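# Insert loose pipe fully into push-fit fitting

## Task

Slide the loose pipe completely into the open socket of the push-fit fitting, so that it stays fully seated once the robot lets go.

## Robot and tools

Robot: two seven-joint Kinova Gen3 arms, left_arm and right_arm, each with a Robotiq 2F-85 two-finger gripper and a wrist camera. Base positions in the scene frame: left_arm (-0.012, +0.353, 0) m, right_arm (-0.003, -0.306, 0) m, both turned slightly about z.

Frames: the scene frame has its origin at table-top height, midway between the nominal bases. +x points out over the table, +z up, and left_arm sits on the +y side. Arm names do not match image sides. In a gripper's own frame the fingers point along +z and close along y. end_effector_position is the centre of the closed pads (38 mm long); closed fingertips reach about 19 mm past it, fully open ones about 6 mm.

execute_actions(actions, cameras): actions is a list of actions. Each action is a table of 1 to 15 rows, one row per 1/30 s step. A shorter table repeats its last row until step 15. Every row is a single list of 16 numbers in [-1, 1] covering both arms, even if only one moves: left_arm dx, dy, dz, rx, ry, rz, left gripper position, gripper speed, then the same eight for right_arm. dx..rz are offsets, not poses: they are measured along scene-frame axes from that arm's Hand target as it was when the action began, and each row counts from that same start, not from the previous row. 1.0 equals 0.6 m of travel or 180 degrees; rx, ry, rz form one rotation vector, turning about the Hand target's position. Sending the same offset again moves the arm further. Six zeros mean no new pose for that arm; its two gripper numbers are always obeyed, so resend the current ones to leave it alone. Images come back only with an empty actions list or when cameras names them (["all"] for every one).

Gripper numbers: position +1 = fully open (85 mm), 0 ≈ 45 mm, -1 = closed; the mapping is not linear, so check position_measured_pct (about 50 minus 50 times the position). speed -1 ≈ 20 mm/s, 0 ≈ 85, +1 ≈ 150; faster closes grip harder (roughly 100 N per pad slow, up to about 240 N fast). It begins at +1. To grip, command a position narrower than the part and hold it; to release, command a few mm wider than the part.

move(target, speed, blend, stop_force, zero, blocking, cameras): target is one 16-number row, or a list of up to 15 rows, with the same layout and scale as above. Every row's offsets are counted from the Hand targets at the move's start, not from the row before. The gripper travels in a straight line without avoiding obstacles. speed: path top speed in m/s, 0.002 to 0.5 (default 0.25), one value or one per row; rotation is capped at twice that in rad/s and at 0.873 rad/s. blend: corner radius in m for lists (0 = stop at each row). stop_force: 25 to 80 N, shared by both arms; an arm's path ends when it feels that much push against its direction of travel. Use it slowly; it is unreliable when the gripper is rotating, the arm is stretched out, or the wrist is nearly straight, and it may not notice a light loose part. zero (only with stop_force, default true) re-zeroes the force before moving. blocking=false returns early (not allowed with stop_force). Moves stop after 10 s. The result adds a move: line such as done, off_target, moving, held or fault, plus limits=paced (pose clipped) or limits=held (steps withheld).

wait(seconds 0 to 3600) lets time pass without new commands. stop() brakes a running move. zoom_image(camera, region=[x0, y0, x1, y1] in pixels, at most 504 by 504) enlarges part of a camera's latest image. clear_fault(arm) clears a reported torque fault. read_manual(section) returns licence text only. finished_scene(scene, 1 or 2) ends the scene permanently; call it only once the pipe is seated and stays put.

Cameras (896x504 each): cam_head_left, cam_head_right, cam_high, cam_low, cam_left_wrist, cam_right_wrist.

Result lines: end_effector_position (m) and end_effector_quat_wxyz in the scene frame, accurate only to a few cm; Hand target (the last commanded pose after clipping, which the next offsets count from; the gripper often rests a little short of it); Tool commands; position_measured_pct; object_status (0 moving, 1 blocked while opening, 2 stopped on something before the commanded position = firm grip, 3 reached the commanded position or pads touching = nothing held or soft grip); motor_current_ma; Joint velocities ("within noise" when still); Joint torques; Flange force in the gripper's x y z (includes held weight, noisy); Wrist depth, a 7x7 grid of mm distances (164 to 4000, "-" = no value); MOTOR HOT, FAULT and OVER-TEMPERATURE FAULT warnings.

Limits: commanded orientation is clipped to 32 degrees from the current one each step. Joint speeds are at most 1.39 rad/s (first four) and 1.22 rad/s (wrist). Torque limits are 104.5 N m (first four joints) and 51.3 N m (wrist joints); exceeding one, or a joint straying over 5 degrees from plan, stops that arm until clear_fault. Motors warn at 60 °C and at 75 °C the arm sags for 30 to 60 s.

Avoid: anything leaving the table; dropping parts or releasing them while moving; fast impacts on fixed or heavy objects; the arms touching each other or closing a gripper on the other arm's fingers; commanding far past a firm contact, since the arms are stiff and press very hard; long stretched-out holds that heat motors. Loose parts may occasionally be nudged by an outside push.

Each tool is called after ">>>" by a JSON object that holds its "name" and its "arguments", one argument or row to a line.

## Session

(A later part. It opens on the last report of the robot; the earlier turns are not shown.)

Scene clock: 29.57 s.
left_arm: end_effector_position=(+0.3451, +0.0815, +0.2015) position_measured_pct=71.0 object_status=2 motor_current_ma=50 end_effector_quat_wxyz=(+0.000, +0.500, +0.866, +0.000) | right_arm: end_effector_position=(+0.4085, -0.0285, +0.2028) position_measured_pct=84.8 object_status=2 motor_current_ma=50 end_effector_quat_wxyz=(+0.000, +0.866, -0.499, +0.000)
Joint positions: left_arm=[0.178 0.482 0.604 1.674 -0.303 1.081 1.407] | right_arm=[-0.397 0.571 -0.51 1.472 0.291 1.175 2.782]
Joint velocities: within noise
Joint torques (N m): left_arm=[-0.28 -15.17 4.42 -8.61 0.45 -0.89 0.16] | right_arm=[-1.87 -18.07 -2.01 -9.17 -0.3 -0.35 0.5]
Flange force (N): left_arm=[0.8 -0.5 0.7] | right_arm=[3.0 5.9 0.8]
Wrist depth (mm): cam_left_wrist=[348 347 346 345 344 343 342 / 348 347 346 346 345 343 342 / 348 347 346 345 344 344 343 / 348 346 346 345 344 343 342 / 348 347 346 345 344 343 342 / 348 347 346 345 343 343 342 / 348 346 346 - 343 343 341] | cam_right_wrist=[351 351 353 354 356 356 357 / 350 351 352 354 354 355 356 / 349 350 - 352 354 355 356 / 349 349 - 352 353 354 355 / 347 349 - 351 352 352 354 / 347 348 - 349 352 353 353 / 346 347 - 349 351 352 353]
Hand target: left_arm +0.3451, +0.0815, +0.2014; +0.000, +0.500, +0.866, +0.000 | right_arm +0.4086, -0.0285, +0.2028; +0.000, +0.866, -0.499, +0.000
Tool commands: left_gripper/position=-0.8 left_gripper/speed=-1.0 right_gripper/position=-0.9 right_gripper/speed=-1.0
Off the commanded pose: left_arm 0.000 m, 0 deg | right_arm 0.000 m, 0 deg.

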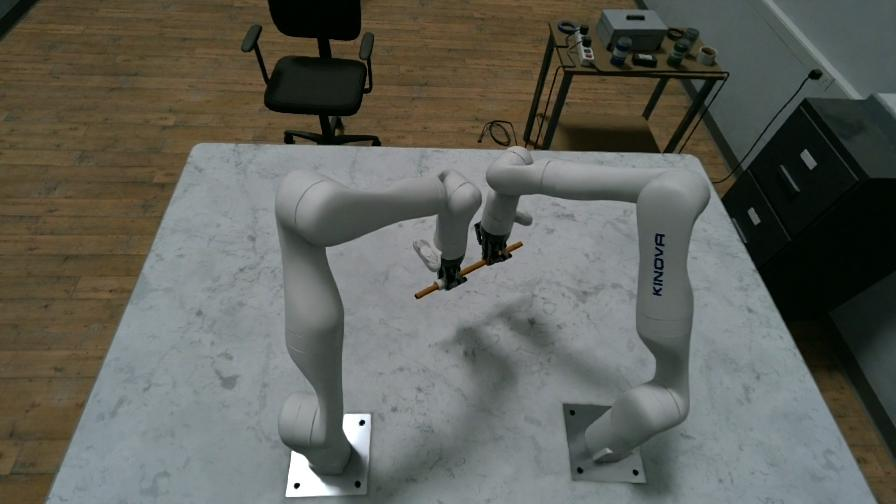

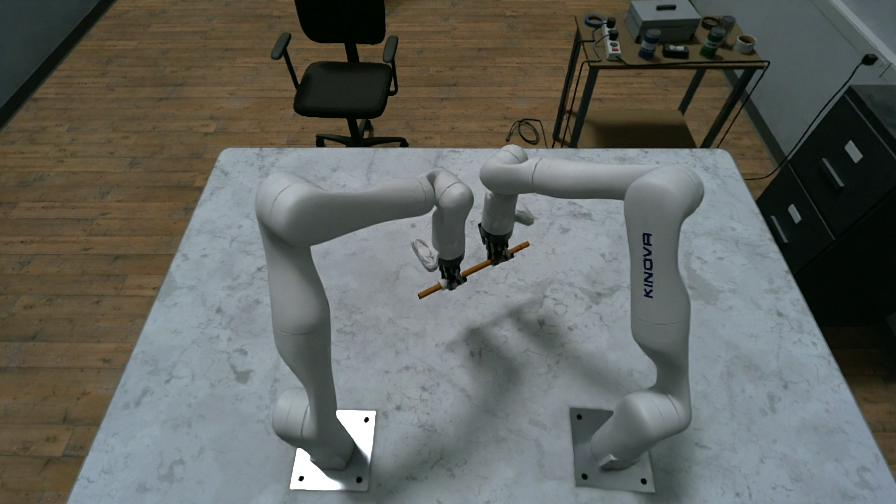

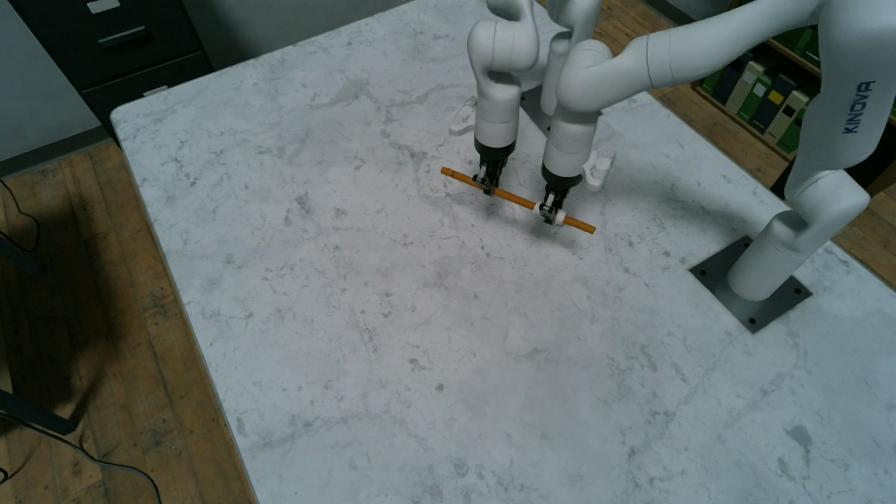

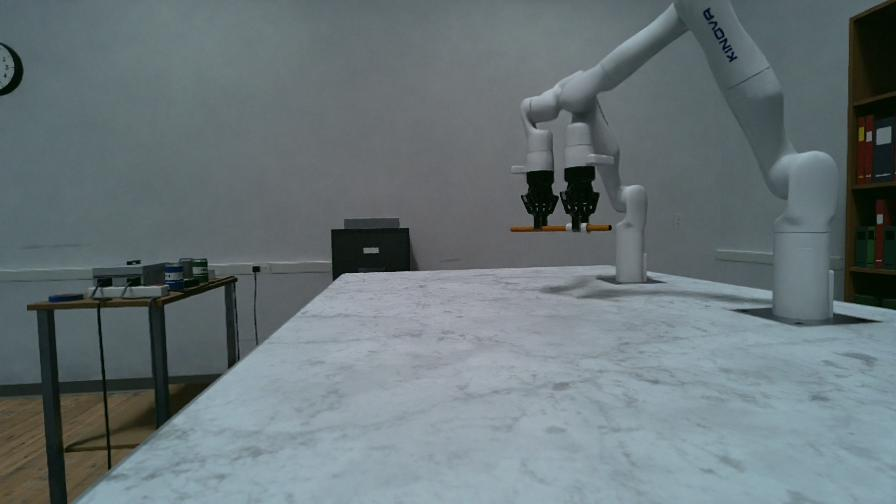

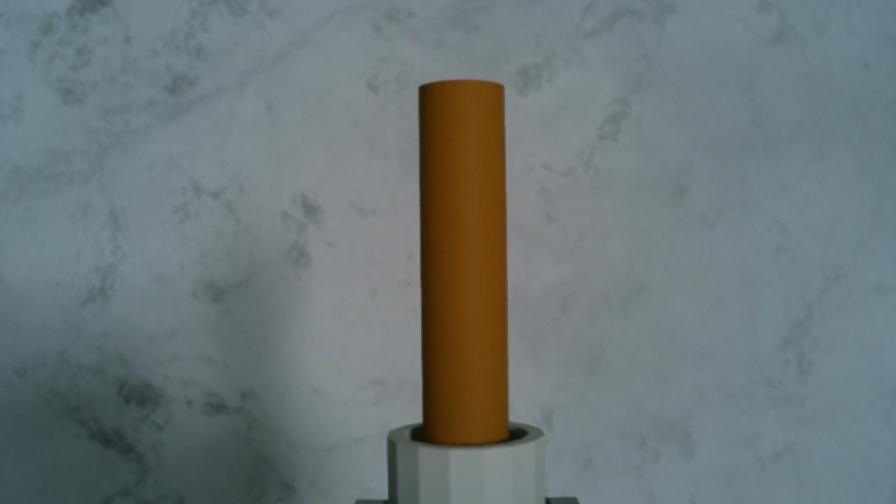

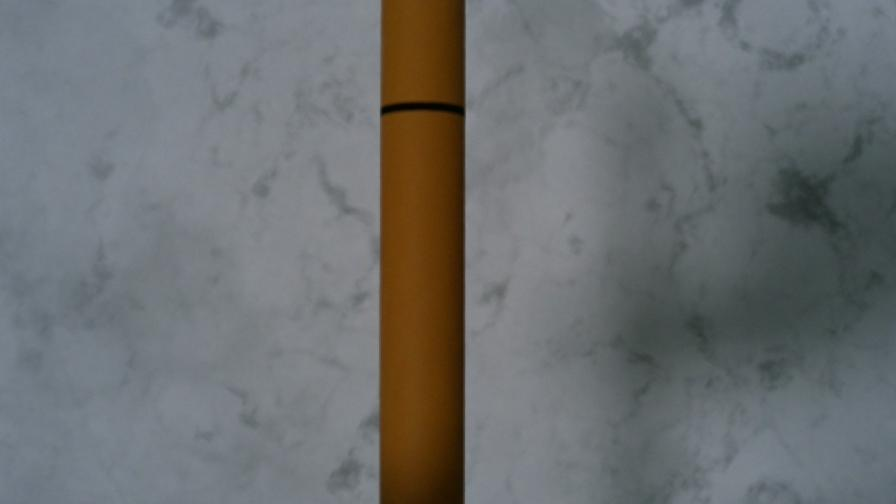

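>>> {"name": "move", "arguments": {
  "target": [0,0,-0.277,0,0,0,-0.8,-1,0,0,-0.277,0,0,0,-0.9,-1],
  "speed": 0.15
}}

>>> {"name": "move", "arguments": {
  "target": [0,0,-0.0153,0,0,0,-0.8,-1,0,0,-0.0153,0,0,0,-0.9,-1],
  "speed": 0.01,
  "stop_force": 25,
  "cameras": ["cam_low","cam_right_wrist"]
}}

>>> {"name": "zoom_image", "arguments": {
  "camera": "cam_low",
  "region": [480, 250, 640, 330]
}}

Scene clock: 31.93 s.
left_arm: end_effector_position=(+0.3451, +0.0816, +0.0353) position_measured_pct=71.0 object_status=2 motor_current_ma=50 end_effector_quat_wxyz=(+0.000, +0.500, +0.866, +0.000) | right_arm: end_effector_position=(+0.4086, -0.0285, +0.0366) position_measured_pct=84.8 object_status=2 motor_current_ma=50 end_effector_quat_wxyz=(+0.000, +0.866, -0.499, +0.000)
Joint positions: left_arm=[0.293 0.749 0.444 1.856 -0.503 0.651 1.574] | right_arm=[-0.45 0.804 -0.42 1.658 0.435 0.774 2.663]
Joint torques (N m): left_arm=[0.04 -16.51 4.87 -2.62 0.56 0.49 -0.1] | right_arm=[0.49 -20.47 0.23 -8.21 0.76 -0.37 0.34]
Flange force (N): left_arm=[-3.8 1.0 1.8] | right_arm=[-0.9 7.6 -1.3]
Wrist depth (mm): cam_left_wrist=[181 181 180 179 179 178 178 / 181 180 180 - 179 178 178 / 181 181 180 - 179 178 178 / 181 180 180 - 179 178 178 / 181 180 180 - 179 178 178 / 181 180 180 - 179 178 178 / 181 180 180 - 179 178 178] | cam_right_wrist=[184 184 185 - 186 187 187 / 183 184 185 - 186 186 187 / 183 184 184 - 185 186 187 / 182 183 184 184 185 185 186 / 182 183 183 - 184 185 185 / 182 182 183 - 184 185 185 / 182 182 182 - 184 184 185]
Hand target: left_arm +0.3451, +0.0815, +0.0352; +0.000, +0.500, +0.866, +0.000 | right_arm +0.4086, -0.0285, +0.0366; +0.000, +0.866, -0.499, +0.000
Off the commanded pose: left_arm 0.000 m, 0 deg | right_arm 0.000 m, 0 deg.
move: done

Scene clock: 33.67 s.
left_arm: end_effector_position=(+0.3451, +0.0816, +0.0261) position_measured_pct=71.0 object_status=2 motor_current_ma=50 end_effector_quat_wxyz=(+0.000, +0.500, +0.866, +0.000) | right_arm: end_effector_position=(+0.4086, -0.0285, +0.0274) position_measured_pct=84.8 object_status=2 motor_current_ma=50 end_effector_quat_wxyz=(+0.000, +0.866, -0.499, +0.000)
Joint positions: left_arm=[0.301 0.766 0.431 1.86 -0.514 0.629 1.583] | right_arm=[-0.454 0.82 -0.412 1.662 0.443 0.754 2.656]
Joint torques (N m): left_arm=[-0.09 -11.42 3.43 -1.75 0.25 -0.49 0] | right_arm=[0.22 -20.36 -0.07 -7.95 0.65 -0.44 0.31]
Flange force (N): left_arm=[-1.7 0.1 -13.0] | right_arm=[-0.3 7.3 -1.9]
Wrist depth (mm): cam_left_wrist=[172 172 171 171 170 170 169 / 172 172 171 - 170 170 169 / 172 171 171 - 170 170 169 / 172 172 171 - 170 170 169 / 172 171 171 - 170 170 169 / 172 172 171 - 170 169 169 / 172 171 171 - 170 170 169] | cam_right_wrist=[175 175 175 - 177 177 178 / 174 175 175 - 176 177 177 / 174 174 175 - 176 176 177 / 173 174 174 175 175 176 177 / 173 173 174 - 175 176 176 / 172 173 174 - 175 175 176 / 172 173 173 - 174 175 175]
Hand target: left_arm +0.3451, +0.0816, +0.0261; +0.000, +0.500, +0.866, +0.000 | right_arm +0.4086, -0.0285, +0.0274; +0.000, +0.866, -0.499, +0.000
Off the commanded pose: left_arm 0.000 m, 0 deg | right_arm 0.000 m, 0 deg.
move: done

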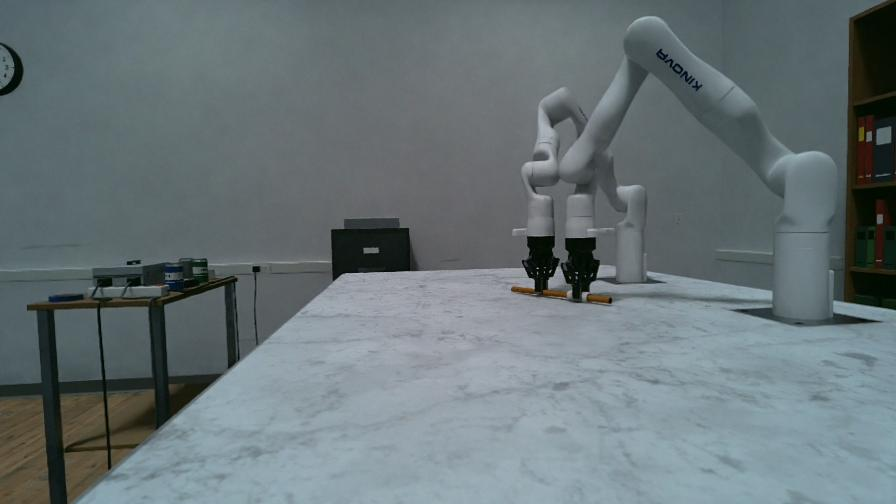

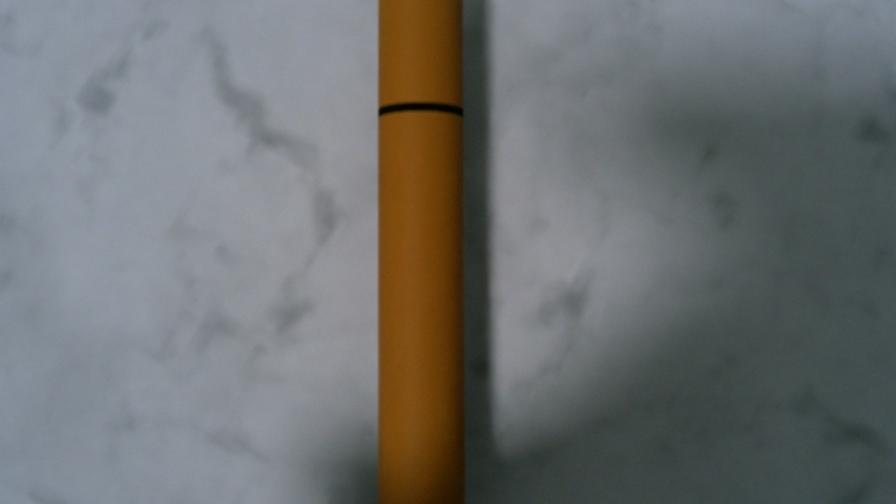

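Scaled by 3.150 from the camera's image (finer frame: 1280x720).

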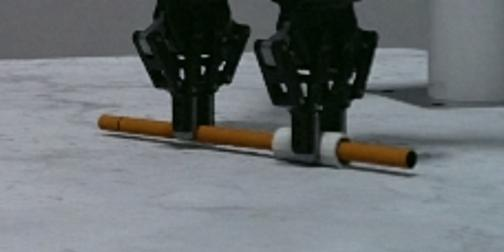

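>>> {"name": "move", "arguments": {
  "target": [
    [0,0,0,0,0,0,0.6,-0.5,0,0,-0.005,0,0,0,-0.9,-1]
  ],
  "speed": 0.01
}}

>>> {"name": "move", "arguments": {
  "target": [0,0,0,0,0,0,0.6,-0.5,0,0,0,0,0,0,0.3,-1]
}}

>>> {"name": "move", "arguments": {
  "target": [
    [0,0,0.1,0,0,0,0.6,-0.5,0,0,0.1,0,0,0,0.3,-1],
    [0,0,0.35,0,0,0,0.6,-0.5,-0.06,0.1039,0.25,0,0,0,0.3,-1]
  ],
  "blend": [0.03,0],
  "cameras": ["cam_left_wrist","cam_right_wrist","cam_low"]
}}

Scene clock: 34.97 s.
left_arm: end_effector_position=(+0.3451, +0.0816, +0.0261) position_measured_pct=19.9 object_status=0 motor_current_ma=0 end_effector_quat_wxyz=(+0.000, +0.500, +0.866, +0.000) | right_arm: end_effector_position=(+0.4086, -0.0285, +0.0244) position_measured_pct=84.8 object_status=2 motor_current_ma=50 end_effector_quat_wxyz=(+0.000, +0.866, -0.499, +0.000)
Joint positions: left_arm=[0.301 0.766 0.431 1.86 -0.514 0.629 1.583] | right_arm=[-0.456 0.825 -0.41 1.664 0.446 0.747 2.654]
Joint torques (N m): left_arm=[-1.2 -16.52 3.45 -4.08 -0.02 -0.06 0.19] | right_arm=[-1.71 -8.94 0.05 -4.07 0.49 -1.27 0.61]
Flange force (N): left_arm=[-1.3 -2.4 -0.9] | right_arm=[3.1 8.9 -26.1]
Wrist depth (mm): cam_left_wrist=[172 171 171 170 170 169 169 / 172 171 171 171 170 169 169 / 172 171 171 - 170 169 169 / 172 171 171 - 170 169 169 / 171 171 171 - 170 169 169 / 171 171 171 - 169 169 169 / 172 171 170 - 170 169 169] | cam_right_wrist=[172 173 173 - 174 175 175 / 172 173 173 - 174 175 175 / 172 172 173 - 174 174 175 / 171 172 172 173 173 174 174 / 171 171 172 - 173 173 173 / 171 171 171 - 173 173 173 / 170 171 171 - 172 173 173]
Hand target: left_arm +0.3451, +0.0815, +0.0261; +0.000, +0.500, +0.866, +0.000 | right_arm +0.4086, -0.0285, +0.0244; +0.000, +0.866, -0.499, +0.000
Off the commanded pose: left_arm 0.000 m, 0 deg | right_arm 0.000 m, 0 deg.
move: done

Scene clock: 37.40 s.
left_arm: end_effector_position=(+0.3451, +0.0815, +0.0261) position_measured_pct=19.9 object_status=3 motor_current_ma=0 end_effector_quat_wxyz=(+0.000, +0.500, +0.866, +0.000) | right_arm: end_effector_position=(+0.4086, -0.0285, +0.0244) position_measured_pct=35.1 object_status=0 motor_current_ma=0 end_effector_quat_wxyz=(+0.000, +0.866, -0.499, +0.000)
Joint positions: left_arm=[0.301 0.766 0.431 1.86 -0.514 0.629 1.583] | right_arm=[-0.456 0.825 -0.41 1.664 0.446 0.747 2.654]
Joint torques (N m): left_arm=[-1.25 -16.54 3.49 -4.09 0.04 -0.19 0.15] | right_arm=[-0.98 -20.33 -1.37 -6.41 0.14 0.24 0.61]
Flange force (N): left_arm=[-1.6 -2.4 -0.9] | right_arm=[1.3 4.0 0.0]
Wrist depth (mm): cam_left_wrist=[172 171 171 170 170 169 169 / 172 171 171 170 170 169 169 / 172 171 171 - 170 169 169 / 172 171 171 - 170 169 169 / 172 171 171 - 170 169 169 / 172 171 171 - 170 169 169 / 171 171 170 - 170 169 169] | cam_right_wrist=[172 172 172 - 173 174 174 / 171 171 172 - 173 174 174 / 171 171 172 - 173 173 174 / 170 171 171 172 172 173 174 / 170 170 171 - 172 173 173 / 170 170 170 - 171 172 173 / 169 170 170 - 171 172 172]
Hand target: left_arm +0.3451, +0.0815, +0.0261; +0.000, +0.500, +0.866, +0.000 | right_arm +0.4086, -0.0285, +0.0244; +0.000, +0.866, -0.499, +0.000
Off the commanded pose: left_arm 0.000 m, 0 deg | right_arm 0.000 m, 0 deg.
move: done

Scene clock: 38.50 s.
left_arm: end_effector_position=(+0.3451, +0.0815, +0.1715) position_measured_pct=19.9 object_status=3 motor_current_ma=0 end_effector_quat_wxyz=(+0.000, +0.500, +0.866, +0.000) | right_arm: end_effector_position=(+0.3977, -0.0100, +0.1100) position_measured_pct=35.1 object_status=3 motor_current_ma=0 end_effector_quat_wxyz=(+0.000, +0.867, -0.499, +0.000)
Joint positions: left_arm=[0.195 0.521 0.582 1.722 -0.331 0.999 1.431] | right_arm=[-0.462 0.69 -0.471 1.596 0.365 0.943 2.678]
Joint torques (N m): left_arm=[-1.26 -14.52 3.28 -6.49 0.01 0.01 0.16] | right_arm=[-1.01 -19.42 -1.42 -7.71 0.13 0.23 0.59]
Flange force (N): left_arm=[-2.4 -1.6 -1.5] | right_arm=[1.4 4.4 0.9]
Wrist depth (mm): cam_left_wrist=[319 317 316 316 314 314 313 / 319 317 316 315 314 314 313 / 318 317 316 315 315 314 312 / 318 317 316 315 315 313 312 / 318 317 316 315 314 313 312 / 317 317 316 293 315 313 312 / 318 317 316 293 314 313 312] | cam_right_wrist=[257 258 259 259 261 261 262 / 257 257 258 259 259 261 261 / 256 257 258 243 259 260 261 / 256 257 257 258 258 260 261 / 255 256 257 257 258 259 260 / 255 255 256 257 258 258 259 / 254 255 256 239 257 258 258]
Hand target: left_arm +0.3451, +0.0815, +0.1716; +0.000, +0.500, +0.866, +0.000 (not the last commanded pose) | right_arm +0.3977, -0.0100, +0.1100; +0.000, +0.867, -0.499, +0.000 (not the last commanded pose)
Off the commanded pose: left_arm 0.065 m, 0 deg | right_arm 0.082 m, 0 deg.
move: held (right_arm; a check stopped the path), off_target (left_arm; braked when a check withheld steps of right_arm); path passed 1 of 2 targets; limits=held
pose unreachable (right arm): on one or more control steps of this call, first in action 0 (counted from 0), this arm could not follow its commanded pose, so it was not sent that pose on those steps. It may still have moved: this result reports where it is.
cause: moving toward the commanded pose would bring a part of the arm too close to another arm (a part of this arm just beyond joint 5 (forearm roll) and a part of the left arm just beyond its joint 5 (forearm roll), where that arm would come to rest).
Images, in order (width x height): cam_low 896x504, cam_left_wrist 896x504, cam_right_wrist 896x504.

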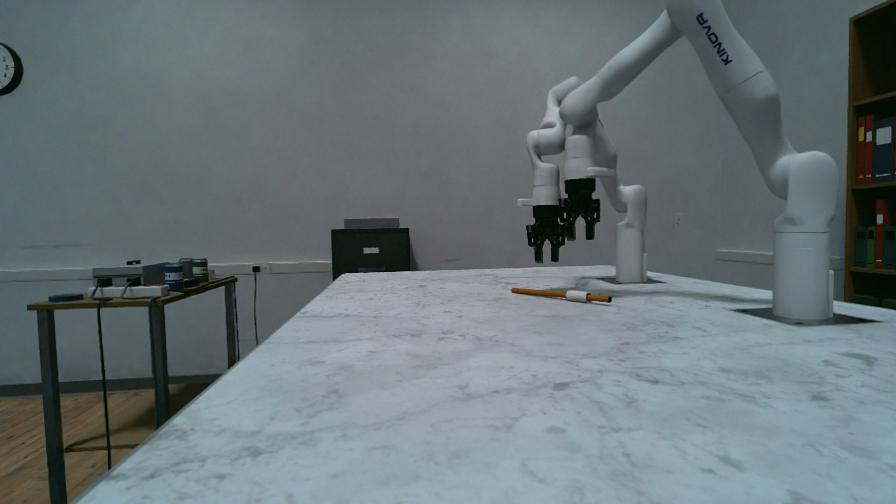

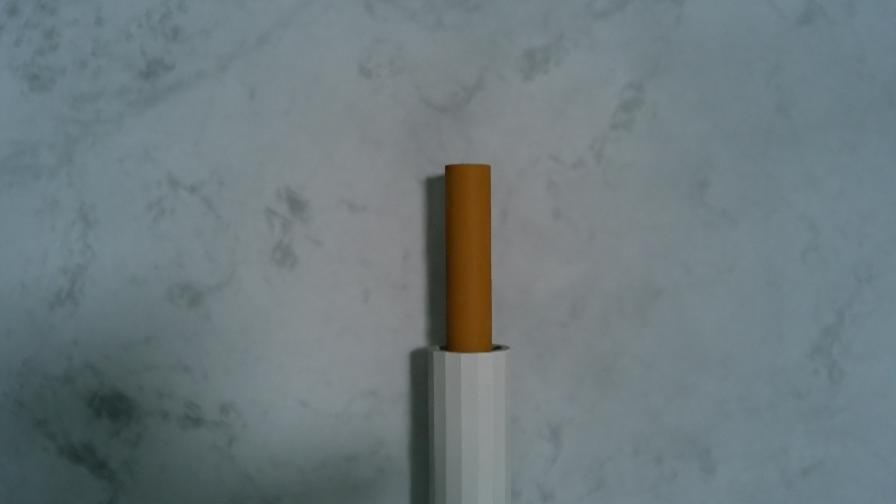

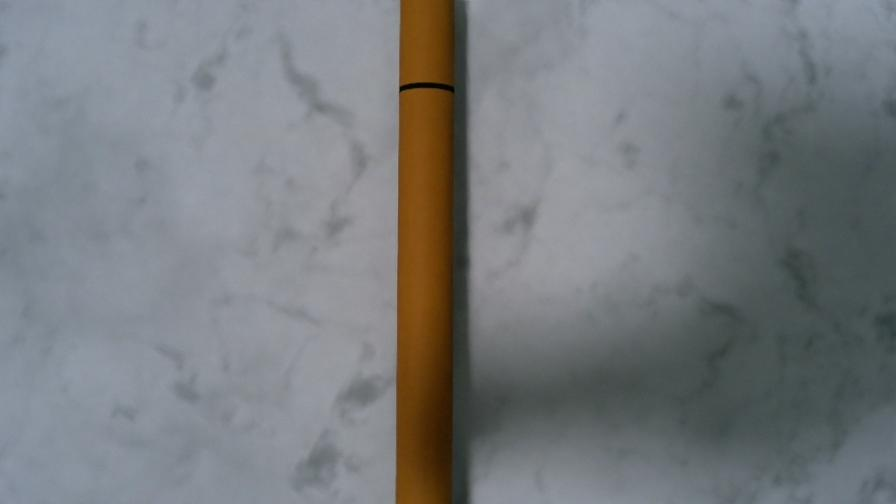

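>>> {"name": "move", "arguments": {
  "target": [
    [0,0,0.05,0,0,0,0.6,-0.5,0.167,-0.289,0.167,0,0,0,0.3,-1],
    [0.1,-0.173,0.133,0,0,0,0.6,-0.5,0.25,-0.433,0.167,0,0,0,0.3,-1]
  ],
  "blend": [0.03,0],
  "cameras": ["cam_left_wrist","cam_head_right"]
}}

>>> {"name": "zoom_image", "arguments": {
  "camera": "cam_left_wrist",
  "region": [350, 0, 590, 504]
}}

Scene clock: 40.80 s.
left_arm: end_effector_position=(+0.4051, -0.0222, +0.2514) position_measured_pct=19.9 object_status=3 motor_current_ma=0 end_effector_quat_wxyz=(+0.000, +0.500, +0.866, +0.000) | right_arm: end_effector_position=(+0.5477, -0.2698, +0.2102) position_measured_pct=35.1 object_status=3 motor_current_ma=0 end_effector_quat_wxyz=(+0.000, +0.867, -0.499, +0.000)
Joint positions: left_arm=[0.397 0.695 0.586 1.134 -0.366 1.412 1.462] | right_arm=[0.065 0.68 -0.46 1.237 0.294 1.289 3.348]
Joint torques (N m): left_arm=[-1.18 -19.15 3.73 -7.89 0.03 -0.07 0.18] | right_arm=[-0.98 -21.1 -1.2 -9.19 0.17 0.18 0.61]
Flange force (N): left_arm=[-1.4 -1.5 -2.1] | right_arm=[-1.8 4.9 2.2]
Wrist depth (mm): cam_left_wrist=[398 396 395 394 393 392 391 / 398 396 395 394 393 392 391 / 397 397 395 393 393 392 390 / 397 396 395 394 393 391 390 / 396 396 395 393 393 392 390 / 396 397 395 394 393 392 390 / 396 396 394 393 392 391 390] | cam_right_wrist=[358 359 360 361 363 363 366 / 357 358 359 360 362 364 363 / 356 357 359 358 361 361 362 / 355 357 357 359 360 360 363 / 355 355 357 357 359 359 362 / 354 355 356 358 357 360 360 / 354 355 356 356 357 359 360]
Hand target: left_arm +0.4051, -0.0223, +0.2514; +0.000, +0.500, +0.866, +0.000 | right_arm +0.5477, -0.2698, +0.2102; +0.000, +0.867, -0.499, +0.000
Off the commanded pose: left_arm 0.000 m, 0 deg | right_arm 0.000 m, 0 deg.
move: done
Images, in order (width x height): cam_head_right 896x504, cam_left_wrist 896x504.

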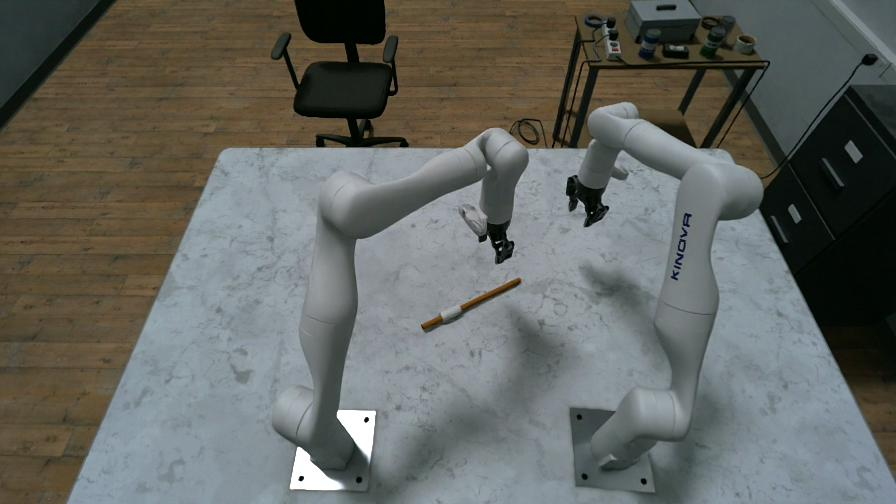

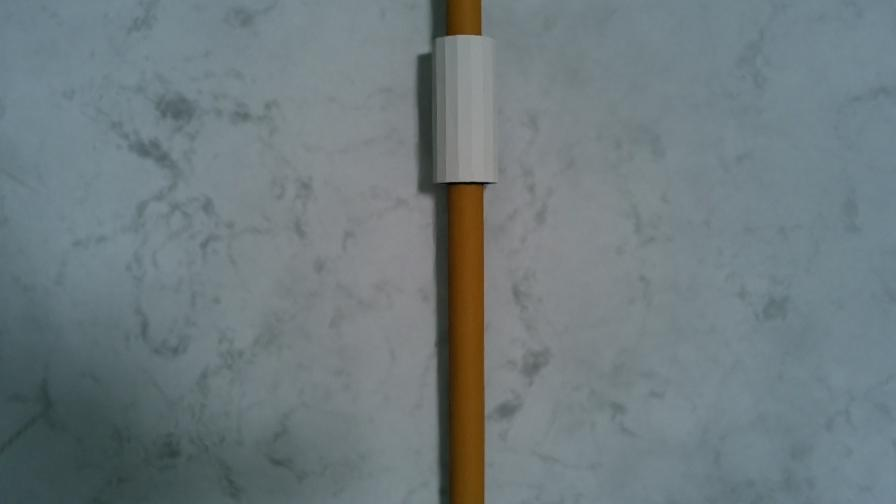

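Scaled by 1.000.

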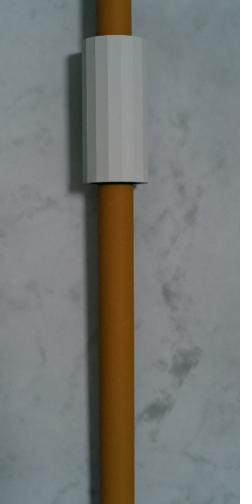

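>>> {"name": "zoom_image", "arguments": {
  "camera": "cam_left_wrist",
  "region": [430, 160, 500, 200]
}}

Scaled by 7.200 from the camera's image (finer frame: 1280x720).

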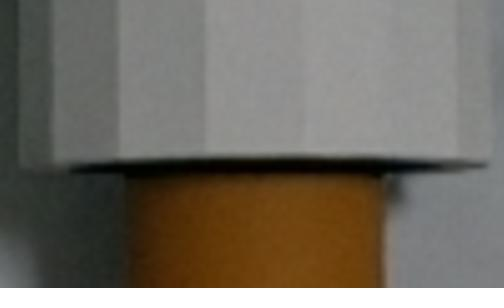

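>>> {"name": "finished_scene", "arguments": {
  "scene": 1
}}

The scene is finished: the task was done.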